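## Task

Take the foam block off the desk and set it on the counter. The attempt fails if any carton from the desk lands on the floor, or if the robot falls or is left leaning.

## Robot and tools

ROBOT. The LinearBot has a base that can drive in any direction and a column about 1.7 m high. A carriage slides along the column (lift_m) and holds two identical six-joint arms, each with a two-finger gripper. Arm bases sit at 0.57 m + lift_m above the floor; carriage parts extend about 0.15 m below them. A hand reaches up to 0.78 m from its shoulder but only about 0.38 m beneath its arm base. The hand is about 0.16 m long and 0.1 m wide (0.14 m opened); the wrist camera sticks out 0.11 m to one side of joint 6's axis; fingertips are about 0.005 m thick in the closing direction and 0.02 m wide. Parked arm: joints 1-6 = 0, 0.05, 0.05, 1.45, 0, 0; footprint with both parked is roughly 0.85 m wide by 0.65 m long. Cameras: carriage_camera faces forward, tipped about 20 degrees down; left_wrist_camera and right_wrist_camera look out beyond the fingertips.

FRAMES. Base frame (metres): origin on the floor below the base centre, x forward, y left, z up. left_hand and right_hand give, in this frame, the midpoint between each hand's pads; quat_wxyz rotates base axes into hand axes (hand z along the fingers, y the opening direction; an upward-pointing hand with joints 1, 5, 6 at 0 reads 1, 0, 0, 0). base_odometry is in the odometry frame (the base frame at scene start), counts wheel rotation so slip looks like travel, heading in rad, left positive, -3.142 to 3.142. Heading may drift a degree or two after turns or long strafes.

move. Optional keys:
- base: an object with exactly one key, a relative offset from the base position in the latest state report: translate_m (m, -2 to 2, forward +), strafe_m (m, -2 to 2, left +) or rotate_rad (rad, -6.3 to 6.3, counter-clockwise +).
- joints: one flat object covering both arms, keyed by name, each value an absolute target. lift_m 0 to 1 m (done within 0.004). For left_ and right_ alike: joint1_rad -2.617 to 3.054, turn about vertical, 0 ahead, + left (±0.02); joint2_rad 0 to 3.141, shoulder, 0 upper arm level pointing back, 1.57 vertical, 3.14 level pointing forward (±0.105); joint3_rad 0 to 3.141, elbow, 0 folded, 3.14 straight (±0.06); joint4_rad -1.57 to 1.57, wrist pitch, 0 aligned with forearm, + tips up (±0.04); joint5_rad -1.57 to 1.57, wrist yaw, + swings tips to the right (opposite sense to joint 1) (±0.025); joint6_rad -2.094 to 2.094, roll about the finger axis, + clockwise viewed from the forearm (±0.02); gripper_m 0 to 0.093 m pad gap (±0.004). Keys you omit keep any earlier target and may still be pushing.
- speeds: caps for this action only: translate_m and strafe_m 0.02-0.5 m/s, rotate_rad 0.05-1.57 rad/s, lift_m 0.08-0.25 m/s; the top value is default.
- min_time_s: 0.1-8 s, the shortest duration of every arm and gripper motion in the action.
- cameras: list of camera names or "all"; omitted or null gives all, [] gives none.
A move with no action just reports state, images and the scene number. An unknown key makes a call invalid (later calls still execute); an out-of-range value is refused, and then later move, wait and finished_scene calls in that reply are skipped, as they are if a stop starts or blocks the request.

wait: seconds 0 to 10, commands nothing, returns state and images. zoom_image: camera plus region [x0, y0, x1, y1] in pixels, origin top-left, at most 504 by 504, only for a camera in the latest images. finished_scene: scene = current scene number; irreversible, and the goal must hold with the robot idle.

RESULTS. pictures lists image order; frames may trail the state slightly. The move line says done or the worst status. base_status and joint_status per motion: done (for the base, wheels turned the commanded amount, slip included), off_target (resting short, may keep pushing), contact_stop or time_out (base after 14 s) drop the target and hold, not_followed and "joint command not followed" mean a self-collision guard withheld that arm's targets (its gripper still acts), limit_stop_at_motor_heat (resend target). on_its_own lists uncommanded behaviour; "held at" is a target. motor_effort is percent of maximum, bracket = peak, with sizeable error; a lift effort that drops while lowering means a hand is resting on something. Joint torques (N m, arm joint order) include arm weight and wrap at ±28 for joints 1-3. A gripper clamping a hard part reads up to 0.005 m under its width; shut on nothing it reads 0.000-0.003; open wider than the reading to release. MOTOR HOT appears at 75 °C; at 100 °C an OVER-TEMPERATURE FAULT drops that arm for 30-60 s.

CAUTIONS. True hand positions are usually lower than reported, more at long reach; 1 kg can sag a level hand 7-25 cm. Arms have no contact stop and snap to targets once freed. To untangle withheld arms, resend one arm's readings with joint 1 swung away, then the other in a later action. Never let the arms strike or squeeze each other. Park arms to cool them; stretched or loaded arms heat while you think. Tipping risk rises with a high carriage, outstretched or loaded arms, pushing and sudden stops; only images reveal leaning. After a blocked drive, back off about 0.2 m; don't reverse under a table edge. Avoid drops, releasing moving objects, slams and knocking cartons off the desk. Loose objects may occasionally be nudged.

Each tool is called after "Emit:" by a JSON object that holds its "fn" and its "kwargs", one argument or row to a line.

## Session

Emit:
{"fn": "move", "kwargs": {
  "cameras": ["carriage_camera"],
  "joints": {"lift_m": 0.8}
}}

Emit:
{"fn": "move", "kwargs": {
  "base": {"rotate_rad": 1.5},
  "cameras": ["carriage_camera"]
}}

Emit:
{"fn": "move", "kwargs": {
  "base": {"rotate_rad": 1.6},
  "cameras": ["carriage_camera"]
}}

Scene clock: 2.53 s.
Joint torques (N m): left_arm=[0.59 4.22 6 -0.22 -0.09 -0.05] | right_arm=[0.01 4.49 6.97 -0.3 0.01 -0.12]
move: done
base_odometry: x=+0.000 y=+0.000 heading=+0.000
base_status: not commanded
joint_positions: lift_m=+0.800 left_joint1_rad=-0.005 left_joint2_rad=+0.047 left_joint3_rad=+0.038 left_joint4_rad=+1.447 left_joint5_rad=-0.039 left_joint6_rad=-0.008 left_gripper_m=+0.09396 right_joint1_rad=+0.004 right_joint2_rad=+0.041 right_joint3_rad=+0.059 right_joint4_rad=+1.485 right_joint5_rad=-0.003 right_joint6_rad=+0.011 right_gripper_m=+0.09396
joint_status: all done
motor_effort: lift_m=+31(38) drive_wheels=-1(4)
left_hand: x=+0.2672 y=+0.3155 z=+1.7818 quat_wxyz=(+0.998, -0.020, +0.066, -0.006) (m; base frame)
right_hand: x=+0.2494 y=-0.3084 z=+1.7884 quat_wxyz=(+0.999, -0.001, +0.034, +0.008) (m; base frame)
pictures: carriage_camera
Images, in order (width x height): carriage_camera 504x504.

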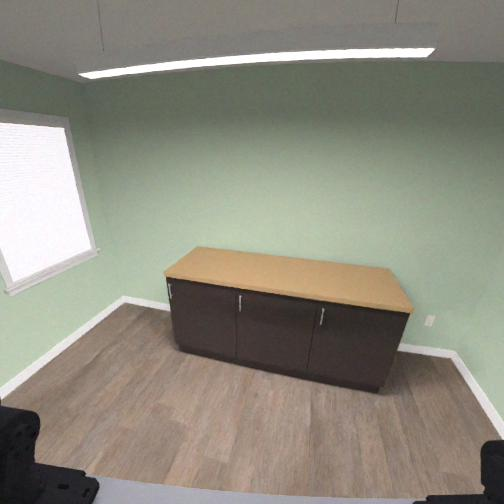

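Scene clock: 5.60 s.
Joint torques (N m): left_arm=[0.55 4.21 6.02 -0.22 -0.09 -0.05] | right_arm=[-0.02 4.48 6.99 -0.29 0 -0.12]
move: done
base_odometry: x=+0.000 y=+0.000 heading=+1.499
base_status: done
joint_positions: lift_m=+0.800 left_joint1_rad=-0.005 left_joint2_rad=+0.047 left_joint3_rad=+0.038 left_joint4_rad=+1.447 left_joint5_rad=-0.039 left_joint6_rad=-0.008 left_gripper_m=+0.09397 right_joint1_rad=+0.004 right_joint2_rad=+0.041 right_joint3_rad=+0.059 right_joint4_rad=+1.485 right_joint5_rad=-0.003 right_joint6_rad=+0.011 right_gripper_m=+0.09397
joint_status: not commanded
motor_effort: lift_m=+31(31) drive_wheels=+6(18)
left_hand: x=+0.2672 y=+0.3155 z=+1.7818 quat_wxyz=(+0.998, -0.020, +0.066, -0.006) (m; base frame)
right_hand: x=+0.2494 y=-0.3084 z=+1.7884 quat_wxyz=(+0.999, -0.001, +0.034, +0.008) (m; base frame)
pictures: carriage_camera
Images, in order (width x height): carriage_camera 504x504.

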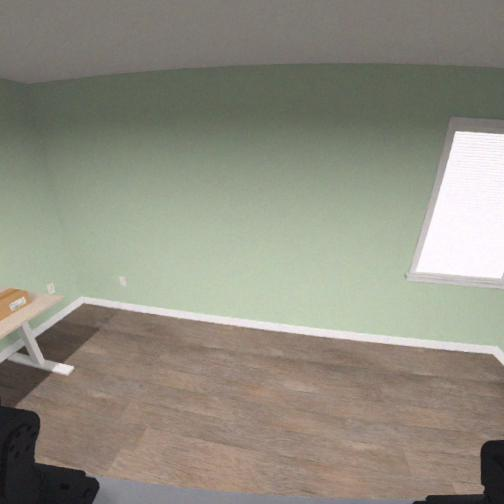

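Scene clock: 8.73 s.
Joint torques (N m): left_arm=[0.54 4.23 6.02 -0.21 -0.09 -0.04] | right_arm=[-0.01 4.48 6.97 -0.29 0.01 -0.11]
move: done
base_odometry: x=+0.000 y=+0.000 heading=+3.099
base_status: done
joint_positions: lift_m=+0.800 left_joint1_rad=-0.005 left_joint2_rad=+0.047 left_joint3_rad=+0.038 left_joint4_rad=+1.446 left_joint5_rad=-0.039 left_joint6_rad=-0.008 left_gripper_m=+0.09398 right_joint1_rad=+0.004 right_joint2_rad=+0.041 right_joint3_rad=+0.059 right_joint4_rad=+1.485 right_joint5_rad=-0.003 right_joint6_rad=+0.011 right_gripper_m=+0.09398
joint_status: not commanded
motor_effort: lift_m=+31(31) drive_wheels=+8(14)
left_hand: x=+0.2673 y=+0.3155 z=+1.7818 quat_wxyz=(+0.998, -0.020, +0.067, -0.006) (m; base frame)
right_hand: x=+0.2494 y=-0.3084 z=+1.7884 quat_wxyz=(+0.999, -0.001, +0.034, +0.008) (m; base frame)
pictures: carriage_camera
Images, in order (width x height): carriage_camera 504x504.

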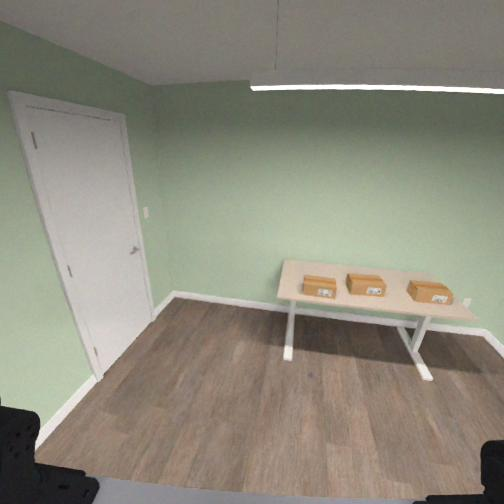

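Emit:
{"fn": "zoom_image", "kwargs": {
  "camera": "carriage_camera",
  "region": [270, 240, 480, 340]
}}

Scaled by 2.400 from the camera's 504x504 image, which has a finer 720x720 frame.

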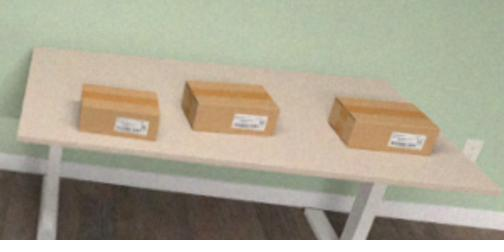

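Emit:
{"fn": "move", "kwargs": {
  "base": {"rotate_rad": -0.219},
  "joints": {"lift_m": 1.0},
  "cameras": []
}}

Emit:
{"fn": "move", "kwargs": {
  "base": {"translate_m": 1.05},
  "speeds": {"translate_m": 0.35},
  "cameras": []
}}

Emit:
{"fn": "move", "kwargs": {
  "base": {"strafe_m": -0.45},
  "speeds": {"strafe_m": 0.35},
  "cameras": ["carriage_camera"]
}}

Emit:
{"fn": "zoom_image", "kwargs": {
  "camera": "carriage_camera",
  "region": [50, 240, 500, 504]
}}

Scene clock: 25.07 s.
Joint torques (N m): left_arm=[0.54 4.23 6.02 -0.21 -0.12 -0.04] | right_arm=[-0.03 4.48 6.98 -0.3 -0.01 -0.12]
move: done
base_odometry: x=+0.000 y=+0.000 heading=+2.880
base_status: done
joint_positions: lift_m=+0.997 left_joint1_rad=-0.005 left_joint2_rad=+0.047 left_joint3_rad=+0.038 left_joint4_rad=+1.446 left_joint5_rad=-0.039 left_joint6_rad=-0.008 left_gripper_m=+0.09398 right_joint1_rad=+0.004 right_joint2_rad=+0.041 right_joint3_rad=+0.059 right_joint4_rad=+1.485 right_joint5_rad=-0.003 right_joint6_rad=+0.011 right_gripper_m=+0.09398
joint_status: all done
joint sent to its limit — lift_m, upper limit.
motor_effort: lift_m=+31(38) drive_wheels=-10(14)
left_hand: x=+0.2673 y=+0.3155 z=+1.9789 quat_wxyz=(+0.998, -0.020, +0.067, -0.006) (m; base frame)
right_hand: x=+0.2494 y=-0.3084 z=+1.9855 quat_wxyz=(+0.999, -0.001, +0.034, +0.008) (m; base frame)
pictures: none
No camera images: "cameras" was empty.

Scene clock: 29.87 s.
Joint torques (N m): left_arm=[0.61 4.26 5.93 -0.25 -0.1 -0.05] | right_arm=[0.02 4.51 7.02 -0.3 0.01 -0.11]
move: done
base_odometry: x=-1.015 y=+0.270 heading=+2.882
base_status: done
joint_positions: lift_m=+0.997 left_joint1_rad=-0.005 left_joint2_rad=+0.047 left_joint3_rad=+0.038 left_joint4_rad=+1.447 left_joint5_rad=-0.039 left_joint6_rad=-0.008 left_gripper_m=+0.09398 right_joint1_rad=+0.004 right_joint2_rad=+0.041 right_joint3_rad=+0.059 right_joint4_rad=+1.485 right_joint5_rad=-0.003 right_joint6_rad=+0.011 right_gripper_m=+0.09398
joint_status: not commanded
motor_effort: lift_m=+31(31) drive_wheels=+7(22)
left_hand: x=+0.2672 y=+0.3155 z=+1.9789 quat_wxyz=(+0.998, -0.020, +0.066, -0.006) (m; base frame)
right_hand: x=+0.2494 y=-0.3084 z=+1.9855 quat_wxyz=(+0.999, -0.001, +0.034, +0.008) (m; base frame)
pictures: none
No camera images: "cameras" was empty.

Scene clock: 32.83 s.
Joint torques (N m): left_arm=[0.47 4.29 6.01 -0.2 -0.08 -0.06] | right_arm=[-0.02 4.52 6.99 -0.28 -0.01 -0.11]
move: done
base_odometry: x=-0.900 y=+0.704 heading=+2.882
base_status: done
joint_positions: lift_m=+0.997 left_joint1_rad=-0.005 left_joint2_rad=+0.047 left_joint3_rad=+0.038 left_joint4_rad=+1.446 left_joint5_rad=-0.039 left_joint6_rad=-0.008 left_gripper_m=+0.09398 right_joint1_rad=+0.005 right_joint2_rad=+0.041 right_joint3_rad=+0.059 right_joint4_rad=+1.485 right_joint5_rad=-0.003 right_joint6_rad=+0.011 right_gripper_m=+0.09398
joint_status: not commanded
motor_effort: lift_m=+31(31) drive_wheels=-5(11)
left_hand: x=+0.2673 y=+0.3155 z=+1.9789 quat_wxyz=(+0.998, -0.020, +0.067, -0.005) (m; base frame)
right_hand: x=+0.2494 y=-0.3084 z=+1.9855 quat_wxyz=(+0.999, -0.001, +0.034, +0.008) (m; base frame)
pictures: carriage_camera
Images, in order (width x height): carriage_camera 504x504.

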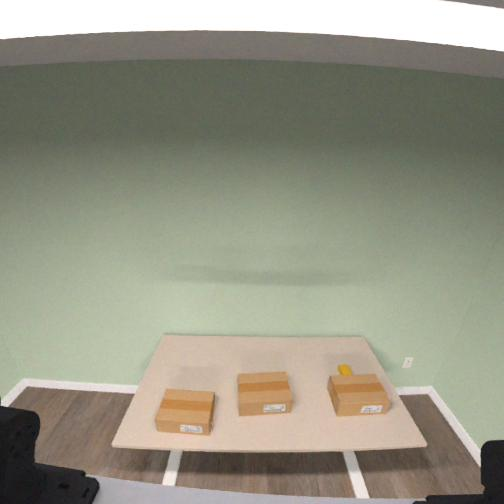

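Scaled by 1.120 from the camera's 504x504 image, which has a finer 720x720 frame.

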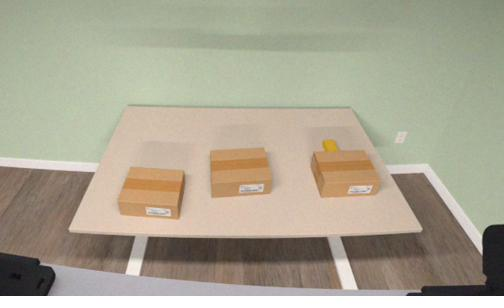

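Emit:
{"fn": "zoom_image", "kwargs": {
  "camera": "carriage_camera",
  "region": [300, 340, 430, 430]
}}

Scaled by 3.877 from the camera's 504x504 image, which has a finer 720x720 frame.

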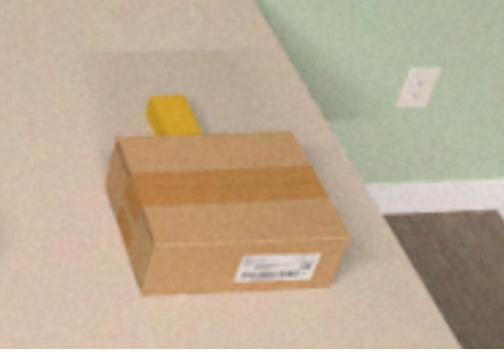

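Emit:
{"fn": "move", "kwargs": {
  "base": {"strafe_m": -0.28},
  "joints": {"lift_m": 0.68},
  "speeds": {"strafe_m": 0.3},
  "cameras": []
}}

Emit:
{"fn": "move", "kwargs": {
  "base": {"translate_m": 0.34},
  "speeds": {"translate_m": 0.25},
  "joints": {"right_joint1_rad": 0.0, "right_joint2_rad": 1.9, "right_joint3_rad": 0.728, "right_joint4_rad": 0.03, "right_joint5_rad": 0.0, "right_joint6_rad": 0.0},
  "min_time_s": 2.5
}}

Scene clock: 73.53 s.
Joint torques (N m): left_arm=[0.29 4.19 6 -0.22 -0.09 -0.04] | right_arm=[-0.1 4.48 7.01 -0.29 0 -0.11]
move: done
base_odometry: x=-0.828 y=+0.975 heading=+2.882
base_status: done
joint_positions: lift_m=+0.680 left_joint1_rad=-0.005 left_joint2_rad=+0.047 left_joint3_rad=+0.038 left_joint4_rad=+1.446 left_joint5_rad=-0.039 left_joint6_rad=-0.008 left_gripper_m=+0.09398 right_joint1_rad=+0.005 right_joint2_rad=+0.041 right_joint3_rad=+0.059 right_joint4_rad=+1.485 right_joint5_rad=-0.003 right_joint6_rad=+0.011 right_gripper_m=+0.09398
joint_status: all done
motor_effort: lift_m=+28(28) drive_wheels=-5(11)
left_hand: x=+0.2673 y=+0.3155 z=+1.6621 quat_wxyz=(+0.998, -0.020, +0.067, -0.005) (m; base frame)
right_hand: x=+0.2494 y=-0.3084 z=+1.6687 quat_wxyz=(+0.999, -0.001, +0.034, +0.008) (m; base frame)
pictures: none
No camera images: "cameras" was empty.

Scene clock: 76.40 s.
Joint torques (N m): left_arm=[0.51 4.18 5.97 -0.21 -0.09 -0.05] | right_arm=[-0.49 -7.28 7.73 1.17 0.06 -0.23]
move: done
base_odometry: x=-1.157 y=+1.063 heading=+2.882
base_status: done
joint_positions: lift_m=+0.680 left_joint1_rad=-0.005 left_joint2_rad=+0.047 left_joint3_rad=+0.038 left_joint4_rad=+1.447 left_joint5_rad=-0.039 left_joint6_rad=-0.008 left_gripper_m=+0.09398 right_joint1_rad=+0.005 right_joint2_rad=+1.895 right_joint3_rad=+0.705 right_joint4_rad=+0.046 right_joint5_rad=-0.003 right_joint6_rad=+0.011 right_gripper_m=+0.09398
joint_status: all done
motor_effort: lift_m=+27(28) drive_wheels=-8(12)
left_hand: x=+0.2671 y=+0.3155 z=+1.6621 quat_wxyz=(+0.998, -0.020, +0.066, -0.005) (m; base frame)
right_hand: x=+0.5853 y=-0.3067 z=+1.1695 quat_wxyz=(+0.212, +0.003, +0.977, +0.003) (m; base frame)
pictures: carriage_camera, left_wrist_camera, right_wrist_camera
Images, in order (width x height): carriage_camera 504x504, left_wrist_camera 504x504, right_wrist_camera 504x504.

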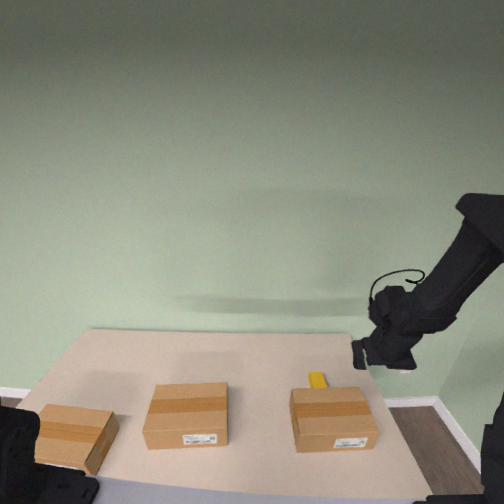

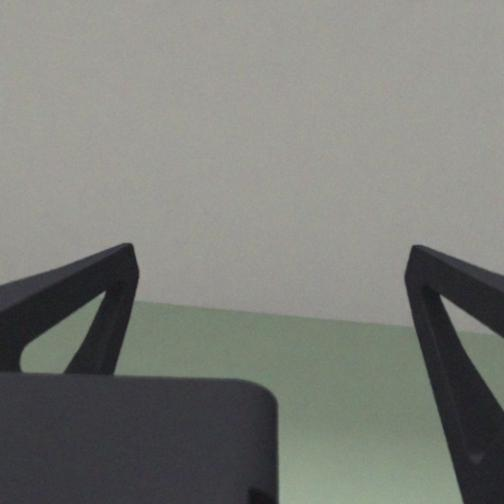

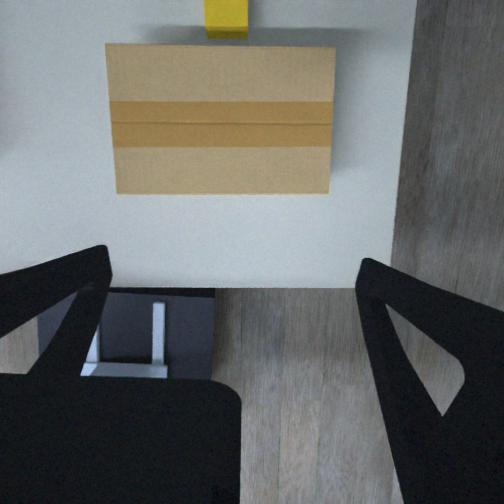

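Emit:
{"fn": "move", "kwargs": {
  "base": {"translate_m": 0.18},
  "speeds": {"translate_m": 0.12},
  "joints": {"right_joint1_rad": 0.05, "right_joint2_rad": 2.915, "right_joint3_rad": 1.95, "right_joint4_rad": -0.64, "right_joint6_rad": 0.05},
  "min_time_s": 3
}}

Scene clock: 114.17 s.
Joint torques (N m): left_arm=[0.57 4.22 6.01 -0.24 -0.1 -0.05] | right_arm=[0.72 -13.2 7.51 0.09 0.04 0.01]
move: done
base_odometry: x=-1.330 y=+1.110 heading=+2.881
base_status: done
joint_positions: lift_m=+0.680 left_joint1_rad=-0.005 left_joint2_rad=+0.047 left_joint3_rad=+0.038 left_joint4_rad=+1.448 left_joint5_rad=-0.039 left_joint6_rad=-0.008 left_gripper_m=+0.09398 right_joint1_rad=+0.041 right_joint2_rad=+2.906 right_joint3_rad=+1.930 right_joint4_rad=-0.620 right_joint5_rad=-0.003 right_joint6_rad=+0.037 right_gripper_m=+0.09398
joint_status: all done
motor_effort: lift_m=+28(28) drive_wheels=-8(12)
left_hand: x=+0.2669 y=+0.3155 z=+1.6621 quat_wxyz=(+0.998, -0.020, +0.066, -0.005) (m; base frame)
right_hand: x=+0.6896 y=-0.2896 z=+0.9945 quat_wxyz=(-0.013, -0.002, +1.000, +0.001) (m; base frame)
pictures: carriage_camera, left_wrist_camera, right_wrist_camera
Images, in order (width x height): carriage_camera 504x504, left_wrist_camera 504x504, right_wrist_camera 504x504.

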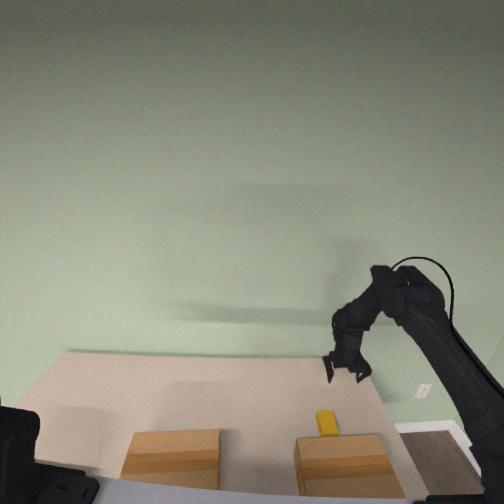

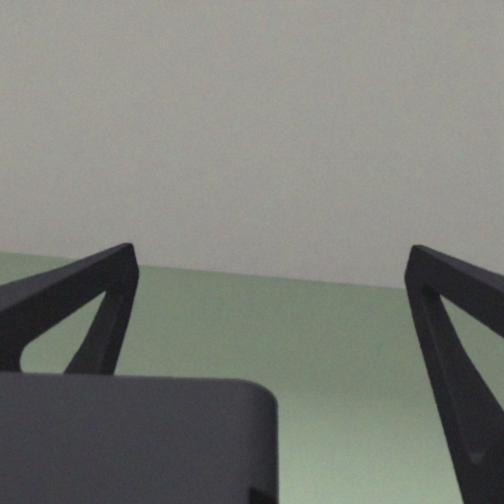

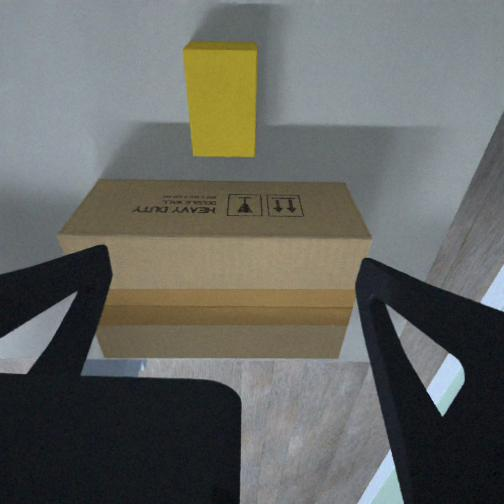

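Emit:
{"fn": "move", "kwargs": {
  "joints": {"lift_m": 0.54},
  "speeds": {"lift_m": 0.12},
  "cameras": ["right_wrist_camera"]
}}

Scene clock: 125.67 s.
Joint torques (N m): left_arm=[0.54 4.25 6.05 -0.23 -0.08 -0.05] | right_arm=[0.7 -14.27 6.83 0.13 0.04 0.01]
move: done
base_odometry: x=-1.330 y=+1.110 heading=+2.881
base_status: not commanded
joint_positions: lift_m=+0.540 left_joint1_rad=-0.005 left_joint2_rad=+0.047 left_joint3_rad=+0.038 left_joint4_rad=+1.448 left_joint5_rad=-0.039 left_joint6_rad=-0.008 left_gripper_m=+0.09398 right_joint1_rad=+0.041 right_joint2_rad=+2.917 right_joint3_rad=+1.936 right_joint4_rad=-0.627 right_joint5_rad=-0.003 right_joint6_rad=+0.038 right_gripper_m=+0.09398
joint_status: all done
motor_effort: lift_m=+28(28) drive_wheels=-8(8)
left_hand: x=+0.2669 y=+0.3155 z=+1.5221 quat_wxyz=(+0.998, -0.020, +0.066, -0.005) (m; base frame)
right_hand: x=+0.6868 y=-0.2897 z=+0.8511 quat_wxyz=(-0.019, -0.002, +1.000, +0.001) (m; base frame)
pictures: right_wrist_camera
Images, in order (width x height): right_wrist_camera 504x504.

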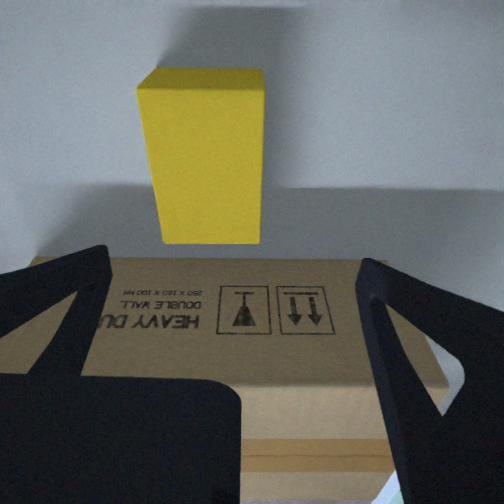

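Emit:
{"fn": "move", "kwargs": {
  "joints": {"lift_m": 0.48, "right_joint1_rad": 0.085, "right_joint6_rad": 0.085},
  "speeds": {"lift_m": 0.1},
  "cameras": ["right_wrist_camera"]
}}

Scene clock: 138.10 s.
Joint torques (N m): left_arm=[0.54 4.22 5.94 -0.23 -0.09 -0.05] | right_arm=[-0.14 -14.49 6.48 0.16 0.04 0.01]
move: done
base_odometry: x=-1.330 y=+1.110 heading=+2.881
base_status: not commanded
joint_positions: lift_m=+0.480 left_joint1_rad=-0.005 left_joint2_rad=+0.047 left_joint3_rad=+0.038 left_joint4_rad=+1.448 left_joint5_rad=-0.039 left_joint6_rad=-0.008 left_gripper_m=+0.09398 right_joint1_rad=+0.086 right_joint2_rad=+2.919 right_joint3_rad=+1.939 right_joint4_rad=-0.630 right_joint5_rad=-0.003 right_joint6_rad=+0.072 right_gripper_m=+0.09398
joint_status: all done
motor_effort: lift_m=+28(29) drive_wheels=-6(9)
left_hand: x=+0.2669 y=+0.3155 z=+1.4621 quat_wxyz=(+0.998, -0.020, +0.066, -0.005) (m; base frame)
right_hand: x=+0.6850 y=-0.2693 z=+0.7906 quat_wxyz=(-0.020, -0.007, +1.000, +0.000) (m; base frame)
pictures: right_wrist_camera
Images, in order (width x height): right_wrist_camera 504x504.

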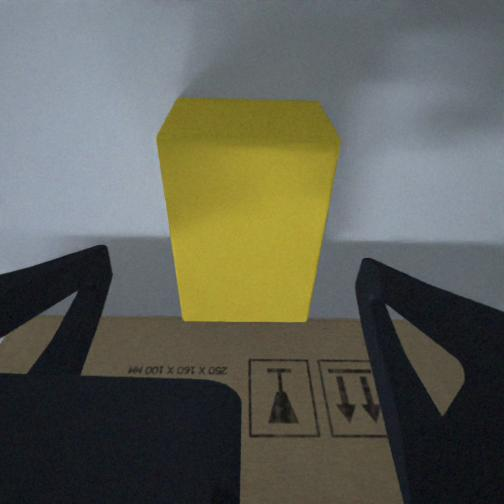

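Emit:
{"fn": "move", "kwargs": {
  "joints": {"lift_m": 0.422},
  "speeds": {"lift_m": 0.08},
  "cameras": ["right_wrist_camera", "carriage_camera"]
}}

Emit:
{"fn": "move", "kwargs": {
  "joints": {"right_gripper_m": 0.06},
  "min_time_s": 1.5,
  "cameras": ["right_wrist_camera"]
}}

Emit:
{"fn": "move", "kwargs": {
  "joints": {"right_gripper_m": 0.047},
  "min_time_s": 1.5,
  "cameras": ["right_wrist_camera"]
}}

Scene clock: 152.33 s.
Joint torques (N m): left_arm=[0.53 4.23 6.01 -0.26 -0.09 -0.04] | right_arm=[0.08 -13.55 5.76 0.45 0.12 0.01]
move: done
base_odometry: x=-1.330 y=+1.110 heading=+2.881
base_status: not commanded
joint_positions: lift_m=+0.422 left_joint1_rad=-0.005 left_joint2_rad=+0.047 left_joint3_rad=+0.038 left_joint4_rad=+1.448 left_joint5_rad=-0.039 left_joint6_rad=-0.008 left_gripper_m=+0.09398 right_joint1_rad=+0.084 right_joint2_rad=+2.910 right_joint3_rad=+1.947 right_joint4_rad=-0.657 right_joint5_rad=-0.010 right_joint6_rad=+0.073 right_gripper_m=+0.09397
joint_status: all done
motor_effort: lift_m=+25(27) drive_wheels=+4(8)
left_hand: x=+0.2669 y=+0.3155 z=+1.4043 quat_wxyz=(+0.998, -0.020, +0.066, -0.005) (m; base frame)
right_hand: x=+0.6852 y=-0.2691 z=+0.7388 quat_wxyz=(-0.025, -0.006, +1.000, +0.003) (m; base frame)
pictures: carriage_camera, right_wrist_camera
Images, in order (width x height): carriage_camera 504x504, right_wrist_camera 504x504.

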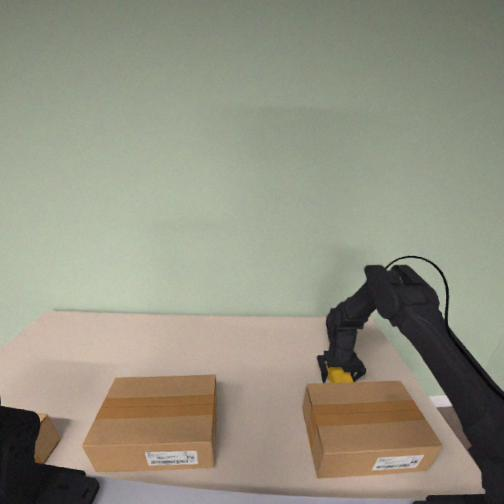

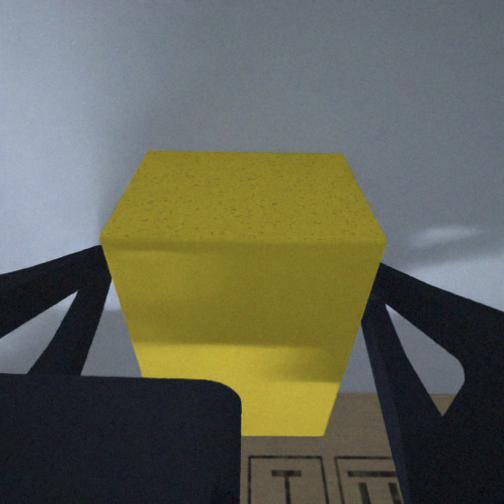

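Scene clock: 154.13 s.
Joint torques (N m): left_arm=[0.58 4.22 6.05 -0.25 -0.09 -0.04] | right_arm=[0.05 -13.53 5.74 0.45 0.13 0]
move: done
base_odometry: x=-1.330 y=+1.110 heading=+2.881
base_status: not commanded
joint_positions: lift_m=+0.422 left_joint1_rad=-0.005 left_joint2_rad=+0.047 left_joint3_rad=+0.038 left_joint4_rad=+1.448 left_joint5_rad=-0.039 left_joint6_rad=-0.008 left_gripper_m=+0.09398 right_joint1_rad=+0.084 right_joint2_rad=+2.910 right_joint3_rad=+1.947 right_joint4_rad=-0.657 right_joint5_rad=-0.012 right_joint6_rad=+0.073 right_gripper_m=+0.06012
joint_status: all done
motor_effort: lift_m=+25(25) drive_wheels=+2(6)
left_hand: x=+0.2669 y=+0.3155 z=+1.4043 quat_wxyz=(+0.998, -0.020, +0.066, -0.005) (m; base frame)
right_hand: x=+0.6851 y=-0.2688 z=+0.7388 quat_wxyz=(-0.025, -0.005, +1.000, +0.004) (m; base frame)
pictures: right_wrist_camera
Images, in order (width x height): right_wrist_camera 504x504.

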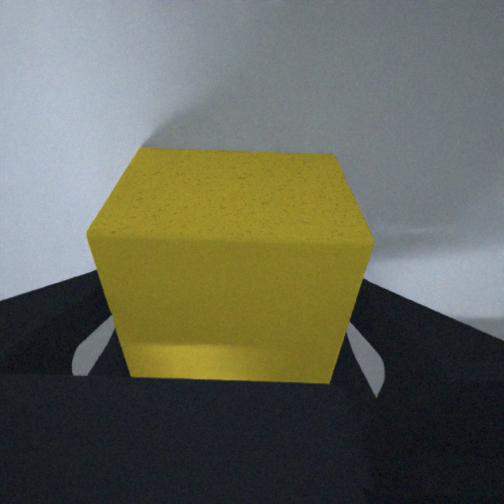

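Scene clock: 155.93 s.
Joint torques (N m): left_arm=[0.53 4.23 6.02 -0.23 -0.09 -0.05] | right_arm=[0.01 -13.59 5.76 0.45 0.14 0]
move: off_target
base_odometry: x=-1.330 y=+1.110 heading=+2.881
base_status: not commanded
joint_positions: lift_m=+0.422 left_joint1_rad=-0.005 left_joint2_rad=+0.047 left_joint3_rad=+0.038 left_joint4_rad=+1.448 left_joint5_rad=-0.039 left_joint6_rad=-0.008 left_gripper_m=+0.09398 right_joint1_rad=+0.084 right_joint2_rad=+2.910 right_joint3_rad=+1.947 right_joint4_rad=-0.657 right_joint5_rad=-0.012 right_joint6_rad=+0.073 right_gripper_m=+0.05700
joint_status: right_gripper_m off_target (ended at +0.05702, target +0.04700)
motor_effort: lift_m=+25(25) drive_wheels=+4(6)
left_hand: x=+0.2669 y=+0.3155 z=+1.4043 quat_wxyz=(+0.998, -0.020, +0.066, -0.005) (m; base frame)
right_hand: x=+0.6851 y=-0.2688 z=+0.7388 quat_wxyz=(-0.025, -0.005, +1.000, +0.004) (m; base frame)
pictures: right_wrist_camera
Images, in order (width x height): right_wrist_camera 504x504.

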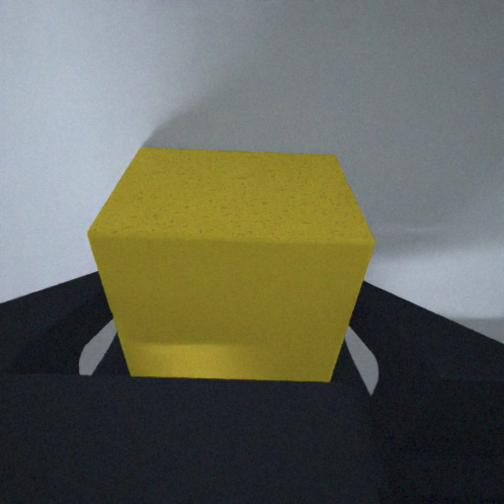

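Emit:
{"fn": "move", "kwargs": {
  "joints": {"lift_m": 0.45},
  "speeds": {"lift_m": 0.08},
  "cameras": []
}}

Emit:
{"fn": "move", "kwargs": {
  "joints": {"lift_m": 0.7},
  "speeds": {"lift_m": 0.15},
  "cameras": ["right_wrist_camera", "carriage_camera"]
}}

Scene clock: 164.30 s.
Joint torques (N m): left_arm=[0.55 4.16 5.94 -0.24 -0.08 -0.05] | right_arm=[0.08 -14.24 5.72 0.35 0.12 0]
move: done
base_odometry: x=-1.330 y=+1.110 heading=+2.881
base_status: not commanded
joint_positions: lift_m=+0.450 left_joint1_rad=-0.005 left_joint2_rad=+0.047 left_joint3_rad=+0.038 left_joint4_rad=+1.448 left_joint5_rad=-0.039 left_joint6_rad=-0.008 left_gripper_m=+0.09398 right_joint1_rad=+0.084 right_joint2_rad=+2.916 right_joint3_rad=+1.948 right_joint4_rad=-0.649 right_joint5_rad=-0.010 right_joint6_rad=+0.073 right_gripper_m=+0.05696
joint_status: all done
motor_effort: lift_m=+30(36) drive_wheels=-9(9)
left_hand: x=+0.2669 y=+0.3155 z=+1.4319 quat_wxyz=(+0.998, -0.020, +0.066, -0.005) (m; base frame)
right_hand: x=+0.6850 y=-0.2691 z=+0.7634 quat_wxyz=(-0.024, -0.005, +1.000, +0.003) (m; base frame)
pictures: none
No camera images: "cameras" was empty.

Scene clock: 166.40 s.
Joint torques (N m): left_arm=[0.47 4.19 5.98 -0.22 -0.09 -0.05] | right_arm=[0.08 -14.69 5.61 0.31 0.12 0]
move: done
base_odometry: x=-1.330 y=+1.110 heading=+2.881
base_status: not commanded
joint_positions: lift_m=+0.700 left_joint1_rad=-0.005 left_joint2_rad=+0.047 left_joint3_rad=+0.038 left_joint4_rad=+1.448 left_joint5_rad=-0.039 left_joint6_rad=-0.008 left_gripper_m=+0.09398 right_joint1_rad=+0.084 right_joint2_rad=+2.922 right_joint3_rad=+1.948 right_joint4_rad=-0.647 right_joint5_rad=-0.009 right_joint6_rad=+0.073 right_gripper_m=+0.05696
joint_status: all done
motor_effort: lift_m=+31(37) drive_wheels=+3(9)
left_hand: x=+0.2669 y=+0.3155 z=+1.6818 quat_wxyz=(+0.998, -0.020, +0.066, -0.005) (m; base frame)
right_hand: x=+0.6836 y=-0.2694 z=+1.0109 quat_wxyz=(-0.026, -0.005, +1.000, +0.002) (m; base frame)
pictures: carriage_camera, right_wrist_camera
Images, in order (width x height): carriage_camera 504x504, right_wrist_camera 504x504.

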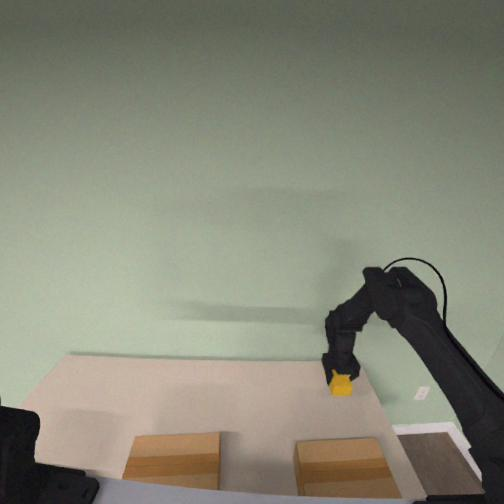

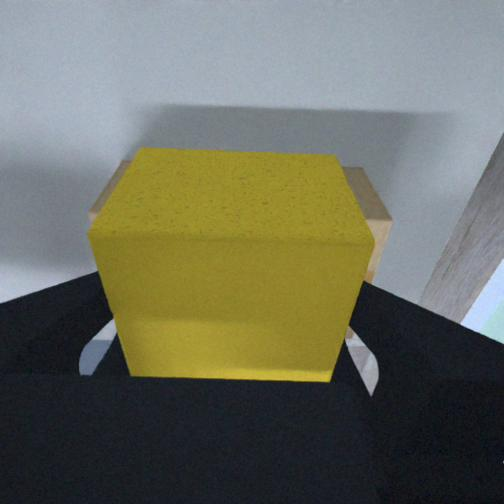

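Emit:
{"fn": "move", "kwargs": {
  "base": {"translate_m": -2.0},
  "speeds": {"translate_m": 0.4},
  "joints": {"right_joint1_rad": 0.0, "right_joint2_rad": 1.22, "right_joint3_rad": 0.925, "right_joint4_rad": -1.26, "right_joint6_rad": 0.0},
  "min_time_s": 3,
  "cameras": []
}}

Emit:
{"fn": "move", "kwargs": {
  "base": {"rotate_rad": 3.099},
  "speeds": {"rotate_rad": 0.9},
  "cameras": ["carriage_camera", "right_wrist_camera"]
}}

Scene clock: 189.40 s.
Joint torques (N m): left_arm=[0.57 4.25 5.93 -0.2 -0.08 -0.04] | right_arm=[-0.76 -4.31 6.76 0.29 0.11 -0.24]
move: done
base_odometry: x=+0.602 y=+0.594 heading=+2.881
base_status: done
joint_positions: lift_m=+0.700 left_joint1_rad=-0.005 left_joint2_rad=+0.047 left_joint3_rad=+0.038 left_joint4_rad=+1.446 left_joint5_rad=-0.039 left_joint6_rad=-0.008 left_gripper_m=+0.09398 right_joint1_rad=+0.008 right_joint2_rad=+1.232 right_joint3_rad=+0.930 right_joint4_rad=-1.248 right_joint5_rad=-0.009 right_joint6_rad=+0.013 right_gripper_m=+0.05695
joint_status: all done
motor_effort: lift_m=+31(31) drive_wheels=-2(16)
left_hand: x=+0.2675 y=+0.3156 z=+1.6818 quat_wxyz=(+0.998, -0.020, +0.067, -0.005) (m; base frame)
right_hand: x=+0.4220 y=-0.3060 z=+1.3555 quat_wxyz=(+0.011, +0.002, +1.000, +0.004) (m; base frame)
pictures: none
No camera images: "cameras" was empty.

Scene clock: 194.27 s.
Joint torques (N m): left_arm=[0.55 4.19 6.05 -0.21 -0.08 -0.06] | right_arm=[-0.5 -4.37 6.8 0.3 0.08 -0.25]
move: done
base_odometry: x=+0.602 y=+0.594 heading=-0.304
base_status: done
joint_positions: lift_m=+0.700 left_joint1_rad=-0.005 left_joint2_rad=+0.047 left_joint3_rad=+0.038 left_joint4_rad=+1.446 left_joint5_rad=-0.039 left_joint6_rad=-0.008 left_gripper_m=+0.09399 right_joint1_rad=+0.005 right_joint2_rad=+1.232 right_joint3_rad=+0.930 right_joint4_rad=-1.249 right_joint5_rad=-0.006 right_joint6_rad=+0.012 right_gripper_m=+0.05687
joint_status: not commanded
motor_effort: lift_m=+31(31) drive_wheels=+6(15)
left_hand: x=+0.2675 y=+0.3156 z=+1.6818 quat_wxyz=(+0.998, -0.020, +0.067, -0.005) (m; base frame)
right_hand: x=+0.4217 y=-0.3069 z=+1.3555 quat_wxyz=(+0.010, +0.003, +1.000, +0.003) (m; base frame)
pictures: carriage_camera, right_wrist_camera
Images, in order (width x height): carriage_camera 504x504, right_wrist_camera 504x504.

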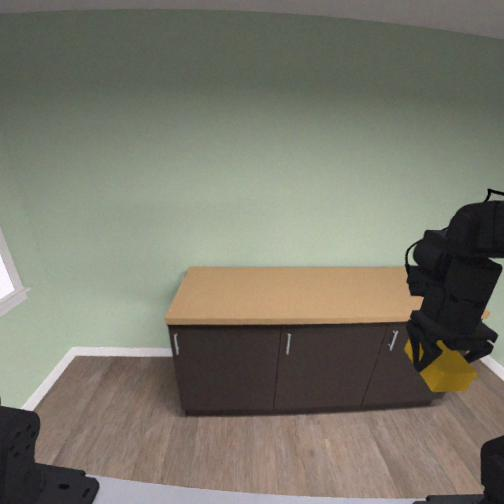

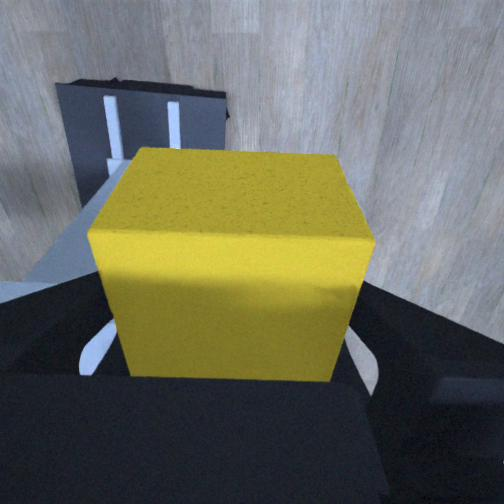

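Emit:
{"fn": "move", "kwargs": {
  "base": {"translate_m": 0.64},
  "speeds": {"translate_m": 0.3},
  "joints": {"lift_m": 0.8},
  "cameras": ["carriage_camera"]
}}

Emit:
{"fn": "move", "kwargs": {
  "joints": {"right_joint1_rad": 0.085, "right_joint2_rad": 2.915, "right_joint3_rad": 1.95, "right_joint4_rad": -0.64, "right_joint6_rad": 0.085},
  "min_time_s": 3,
  "cameras": ["carriage_camera", "right_wrist_camera"]
}}

Scene clock: 205.90 s.
Joint torques (N m): left_arm=[0.57 4.25 5.98 -0.23 -0.09 -0.05] | right_arm=[-0.51 -3.88 7.61 0.32 0.08 -0.24]
move: done
base_odometry: x=+1.213 y=+0.404 heading=-0.302
base_status: done
joint_positions: lift_m=+0.800 left_joint1_rad=-0.005 left_joint2_rad=+0.047 left_joint3_rad=+0.038 left_joint4_rad=+1.446 left_joint5_rad=-0.039 left_joint6_rad=-0.008 left_gripper_m=+0.09399 right_joint1_rad=+0.005 right_joint2_rad=+1.227 right_joint3_rad=+0.922 right_joint4_rad=-1.253 right_joint5_rad=-0.006 right_joint6_rad=+0.012 right_gripper_m=+0.05687
joint_status: all done
motor_effort: lift_m=+31(37) drive_wheels=-12(21)
left_hand: x=+0.2675 y=+0.3156 z=+1.7817 quat_wxyz=(+0.998, -0.020, +0.067, -0.005) (m; base frame)
right_hand: x=+0.4185 y=-0.3069 z=+1.4542 quat_wxyz=(+0.006, +0.003, +1.000, +0.003) (m; base frame)
pictures: carriage_camera
Images, in order (width x height): carriage_camera 504x504.

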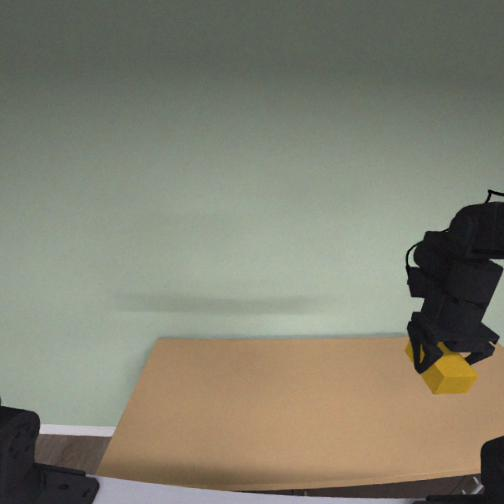

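Scene clock: 209.20 s.
Joint torques (N m): left_arm=[0.55 4.25 6.02 -0.2 -0.08 -0.05] | right_arm=[0.7 -13.34 7.38 0.42 0.08 0.01]
move: done
base_odometry: x=+1.213 y=+0.404 heading=-0.302
base_status: not commanded
joint_positions: lift_m=+0.800 left_joint1_rad=-0.005 left_joint2_rad=+0.047 left_joint3_rad=+0.038 left_joint4_rad=+1.446 left_joint5_rad=-0.039 left_joint6_rad=-0.008 left_gripper_m=+0.09399 right_joint1_rad=+0.077 right_joint2_rad=+2.909 right_joint3_rad=+1.930 right_joint4_rad=-0.660 right_joint5_rad=-0.006 right_joint6_rad=+0.072 right_gripper_m=+0.05687
joint_status: all done
motor_effort: lift_m=+31(31) drive_wheels=+7(13)
left_hand: x=+0.2675 y=+0.3156 z=+1.7817 quat_wxyz=(+0.998, -0.020, +0.067, -0.005) (m; base frame)
right_hand: x=+0.6778 y=-0.2738 z=+1.1136 quat_wxyz=(-0.035, -0.002, +0.999, +0.001) (m; base frame)
pictures: carriage_camera, right_wrist_camera
Images, in order (width x height): carriage_camera 504x504, right_wrist_camera 504x504.

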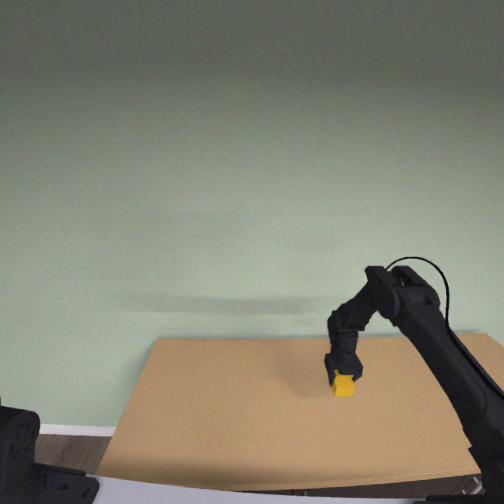

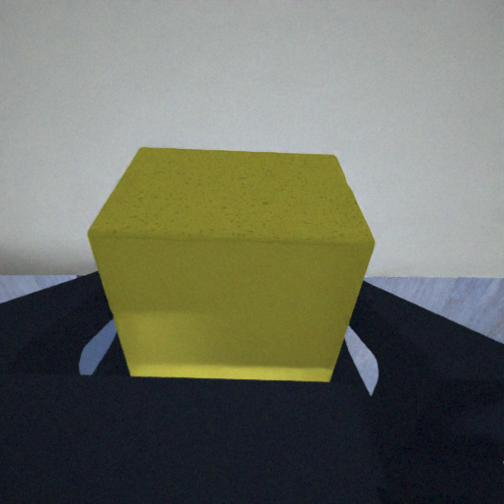

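Emit:
{"fn": "move", "kwargs": {
  "joints": {"lift_m": 0.65, "right_joint4_rad": -0.62},
  "speeds": {"lift_m": 0.15},
  "cameras": []
}}

Emit:
{"fn": "move", "kwargs": {
  "joints": {"lift_m": 0.63},
  "speeds": {"lift_m": 0.08},
  "cameras": ["right_wrist_camera"]
}}

Emit:
{"fn": "move", "kwargs": {
  "joints": {"lift_m": 0.62},
  "speeds": {"lift_m": 0.08},
  "cameras": ["right_wrist_camera"]
}}

Scene clock: 218.50 s.
Joint torques (N m): left_arm=[0.58 4.3 6 -0.21 -0.08 -0.05] | right_arm=[0.68 -14.48 6.78 0.41 0.09 0.01]
move: done
base_odometry: x=+1.213 y=+0.404 heading=-0.302
base_status: not commanded
joint_positions: lift_m=+0.650 left_joint1_rad=-0.005 left_joint2_rad=+0.047 left_joint3_rad=+0.038 left_joint4_rad=+1.446 left_joint5_rad=-0.039 left_joint6_rad=-0.008 left_gripper_m=+0.09399 right_joint1_rad=+0.077 right_joint2_rad=+2.920 right_joint3_rad=+1.936 right_joint4_rad=-0.635 right_joint5_rad=-0.006 right_joint6_rad=+0.073 right_gripper_m=+0.05687
joint_status: all done
motor_effort: lift_m=+28(28) drive_wheels=+8(13)
left_hand: x=+0.2675 y=+0.3156 z=+1.6320 quat_wxyz=(+0.998, -0.020, +0.067, -0.005) (m; base frame)
right_hand: x=+0.6828 y=-0.2734 z=+0.9598 quat_wxyz=(-0.024, -0.002, +1.000, +0.001) (m; base frame)
pictures: none
No camera images: "cameras" was empty.

Scene clock: 219.10 s.
Joint torques (N m): left_arm=[0.46 4.29 5.87 -0.18 -0.09 -0.05] | right_arm=[0.65 -14.65 6.65 0.38 0.1 0]
move: done
base_odometry: x=+1.213 y=+0.404 heading=-0.302
base_status: not commanded
joint_positions: lift_m=+0.630 left_joint1_rad=-0.005 left_joint2_rad=+0.047 left_joint3_rad=+0.038 left_joint4_rad=+1.446 left_joint5_rad=-0.039 left_joint6_rad=-0.008 left_gripper_m=+0.09399 right_joint1_rad=+0.077 right_joint2_rad=+2.922 right_joint3_rad=+1.938 right_joint4_rad=-0.632 right_joint5_rad=-0.006 right_joint6_rad=+0.073 right_gripper_m=+0.05687
joint_status: all done
motor_effort: lift_m=+28(29) drive_wheels=-11(13)
left_hand: x=+0.2675 y=+0.3156 z=+1.6120 quat_wxyz=(+0.998, -0.020, +0.067, -0.005) (m; base frame)
right_hand: x=+0.6833 y=-0.2734 z=+0.9391 quat_wxyz=(-0.023, -0.002, +1.000, +0.001) (m; base frame)
pictures: right_wrist_camera
Images, in order (width x height): right_wrist_camera 504x504.

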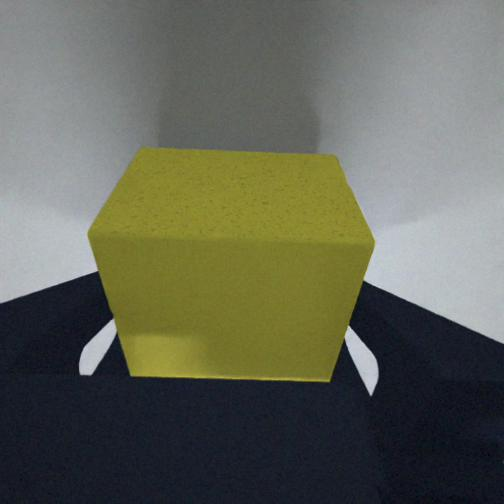

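Scene clock: 219.60 s.
Joint torques (N m): left_arm=[0.58 4.36 6.02 -0.19 -0.08 -0.05] | right_arm=[0.7 -14.65 6.17 0.38 0.08 -0.01]
move: done
base_odometry: x=+1.213 y=+0.404 heading=-0.302
base_status: not commanded
joint_positions: lift_m=+0.620 left_joint1_rad=-0.005 left_joint2_rad=+0.047 left_joint3_rad=+0.038 left_joint4_rad=+1.446 left_joint5_rad=-0.039 left_joint6_rad=-0.008 left_gripper_m=+0.09399 right_joint1_rad=+0.077 right_joint2_rad=+2.922 right_joint3_rad=+1.942 right_joint4_rad=-0.630 right_joint5_rad=-0.004 right_joint6_rad=+0.074 right_gripper_m=+0.05687
joint_status: all done
motor_effort: lift_m=+26(28) drive_wheels=+10(13)
left_hand: x=+0.2675 y=+0.3156 z=+1.6022 quat_wxyz=(+0.998, -0.020, +0.067, -0.005) (m; base frame)
right_hand: x=+0.6860 y=-0.2735 z=+0.9303 quat_wxyz=(-0.019, -0.001, +1.000, +0.001) (m; base frame)
pictures: right_wrist_camera
Images, in order (width x height): right_wrist_camera 504x504.

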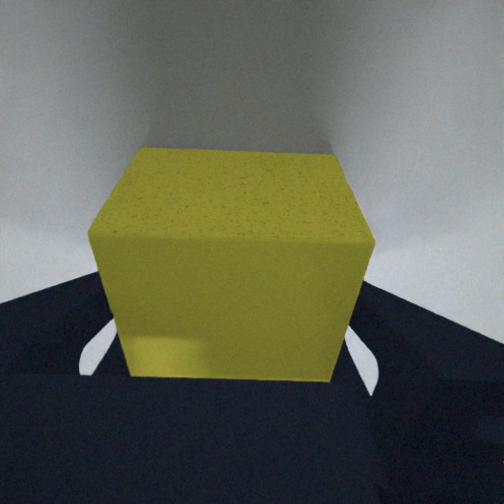

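Emit:
{"fn": "move", "kwargs": {
  "joints": {"lift_m": 0.614},
  "speeds": {"lift_m": 0.08},
  "cameras": []
}}

Emit:
{"fn": "move", "kwargs": {
  "joints": {"right_gripper_m": 0.065},
  "min_time_s": 1.5,
  "cameras": ["right_wrist_camera"]
}}

Emit:
{"fn": "move", "kwargs": {
  "joints": {"right_gripper_m": 0.092},
  "min_time_s": 1.5,
  "cameras": ["right_wrist_camera"]
}}

Emit:
{"fn": "move", "kwargs": {
  "joints": {"lift_m": 0.75},
  "speeds": {"lift_m": 0.12},
  "cameras": ["right_wrist_camera", "carriage_camera"]
}}

Scene clock: 226.20 s.
Joint torques (N m): left_arm=[0.59 4.21 5.93 -0.2 -0.09 -0.05] | right_arm=[0.7 -13.68 6.08 0.58 0.06 0]
move: done
base_odometry: x=+1.213 y=+0.404 heading=-0.302
base_status: not commanded
joint_positions: lift_m=+0.614 left_joint1_rad=-0.005 left_joint2_rad=+0.047 left_joint3_rad=+0.038 left_joint4_rad=+1.446 left_joint5_rad=-0.039 left_joint6_rad=-0.008 left_gripper_m=+0.09399 right_joint1_rad=+0.077 right_joint2_rad=+2.912 right_joint3_rad=+1.945 right_joint4_rad=-0.649 right_joint5_rad=-0.004 right_joint6_rad=+0.074 right_gripper_m=+0.05687
joint_status: all done
motor_effort: lift_m=+25(25) drive_wheels=+8(12)
left_hand: x=+0.2675 y=+0.3156 z=+1.5963 quat_wxyz=(+0.998, -0.020, +0.067, -0.005) (m; base frame)
right_hand: x=+0.6859 y=-0.2735 z=+0.9293 quat_wxyz=(-0.022, -0.001, +1.000, +0.000) (m; base frame)
pictures: none
No camera images: "cameras" was empty.

Scene clock: 228.00 s.
Joint torques (N m): left_arm=[0.54 4.21 5.98 -0.21 -0.08 -0.04] | right_arm=[0.72 -13.74 5.98 0.58 -0.07 0]
move: done
base_odometry: x=+1.213 y=+0.404 heading=-0.302
base_status: not commanded
joint_positions: lift_m=+0.614 left_joint1_rad=-0.005 left_joint2_rad=+0.047 left_joint3_rad=+0.038 left_joint4_rad=+1.446 left_joint5_rad=-0.039 left_joint6_rad=-0.008 left_gripper_m=+0.09399 right_joint1_rad=+0.077 right_joint2_rad=+2.912 right_joint3_rad=+1.945 right_joint4_rad=-0.650 right_joint5_rad=+0.010 right_joint6_rad=+0.074 right_gripper_m=+0.06491
joint_status: all done
motor_effort: lift_m=+25(25) drive_wheels=+7(10)
left_hand: x=+0.2675 y=+0.3156 z=+1.5963 quat_wxyz=(+0.998, -0.020, +0.067, -0.005) (m; base frame)
right_hand: x=+0.6858 y=-0.2759 z=+0.9293 quat_wxyz=(-0.023, -0.001, +1.000, -0.007) (m; base frame)
pictures: right_wrist_camera
Images, in order (width x height): right_wrist_camera 504x504.

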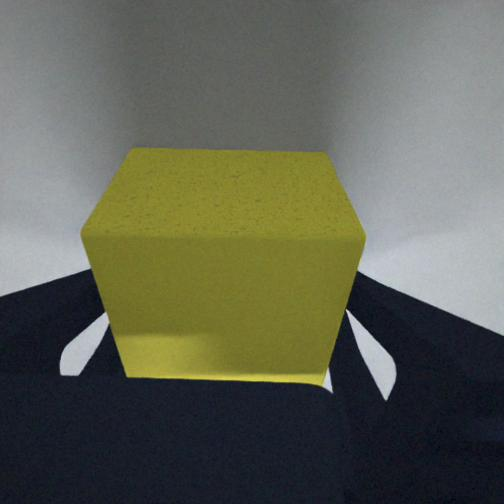

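Scene clock: 229.80 s.
Joint torques (N m): left_arm=[0.57 4.23 6.01 -0.2 -0.08 -0.04] | right_arm=[0.7 -13.71 5.71 0.61 -0.1 -0.01]
move: done
base_odometry: x=+1.213 y=+0.404 heading=-0.302
base_status: not commanded
joint_positions: lift_m=+0.614 left_joint1_rad=-0.005 left_joint2_rad=+0.047 left_joint3_rad=+0.038 left_joint4_rad=+1.446 left_joint5_rad=-0.039 left_joint6_rad=-0.008 left_gripper_m=+0.09399 right_joint1_rad=+0.077 right_joint2_rad=+2.911 right_joint3_rad=+1.948 right_joint4_rad=-0.650 right_joint5_rad=+0.011 right_joint6_rad=+0.074 right_gripper_m=+0.09189
joint_status: all done
motor_effort: lift_m=+25(25) drive_wheels=+8(10)
left_hand: x=+0.2675 y=+0.3156 z=+1.5963 quat_wxyz=(+0.998, -0.020, +0.067, -0.005) (m; base frame)
right_hand: x=+0.6873 y=-0.2761 z=+0.9301 quat_wxyz=(-0.021, -0.001, +1.000, -0.007) (m; base frame)
pictures: right_wrist_camera
Images, in order (width x height): right_wrist_camera 504x504.

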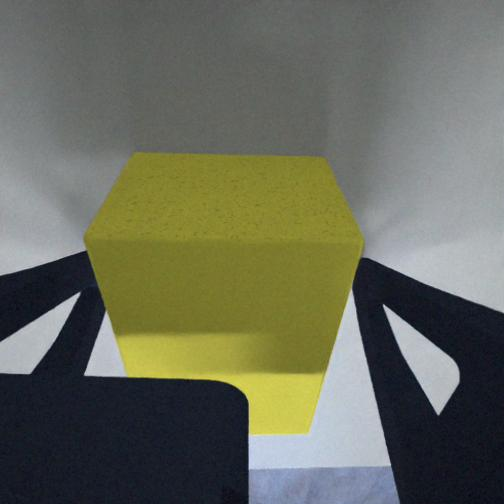

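Scene clock: 231.33 s.
Joint torques (N m): left_arm=[0.53 4.22 6.11 -0.19 -0.09 -0.05] | right_arm=[0.65 -14.49 5.64 0.4 -0.08 -0.02]
move: done
base_odometry: x=+1.213 y=+0.404 heading=-0.302
base_status: not commanded
joint_positions: lift_m=+0.750 left_joint1_rad=-0.005 left_joint2_rad=+0.047 left_joint3_rad=+0.038 left_joint4_rad=+1.446 left_joint5_rad=-0.039 left_joint6_rad=-0.008 left_gripper_m=+0.09399 right_joint1_rad=+0.077 right_joint2_rad=+2.919 right_joint3_rad=+1.948 right_joint4_rad=-0.635 right_joint5_rad=+0.010 right_joint6_rad=+0.074 right_gripper_m=+0.09191
joint_status: all done
motor_effort: lift_m=+30(36) drive_wheels=+9(12)
left_hand: x=+0.2675 y=+0.3156 z=+1.7318 quat_wxyz=(+0.998, -0.020, +0.067, -0.005) (m; base frame)
right_hand: x=+0.6884 y=-0.2758 z=+1.0622 quat_wxyz=(-0.017, -0.001, +1.000, -0.006) (m; base frame)
pictures: carriage_camera, right_wrist_camera
Images, in order (width x height): carriage_camera 504x504, right_wrist_camera 504x504.

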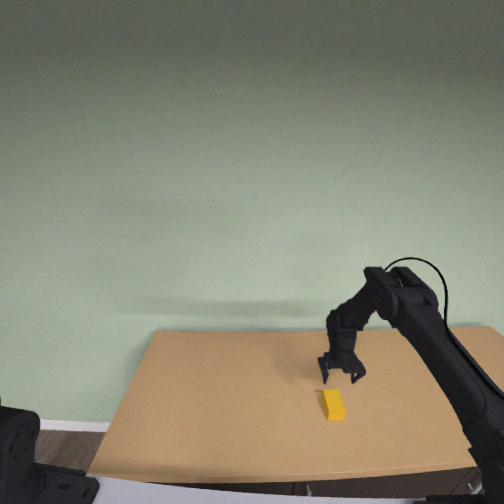

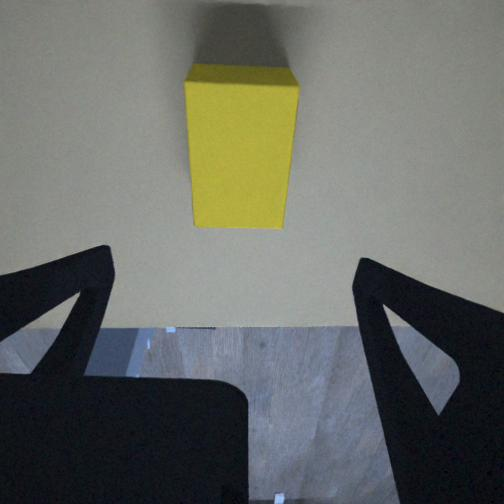

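Foam placed and gripper clear. Finishing.

Emit:
{"fn": "finished_scene", "kwargs": {
  "scene": 2
}}

The scene is finished: the task was done.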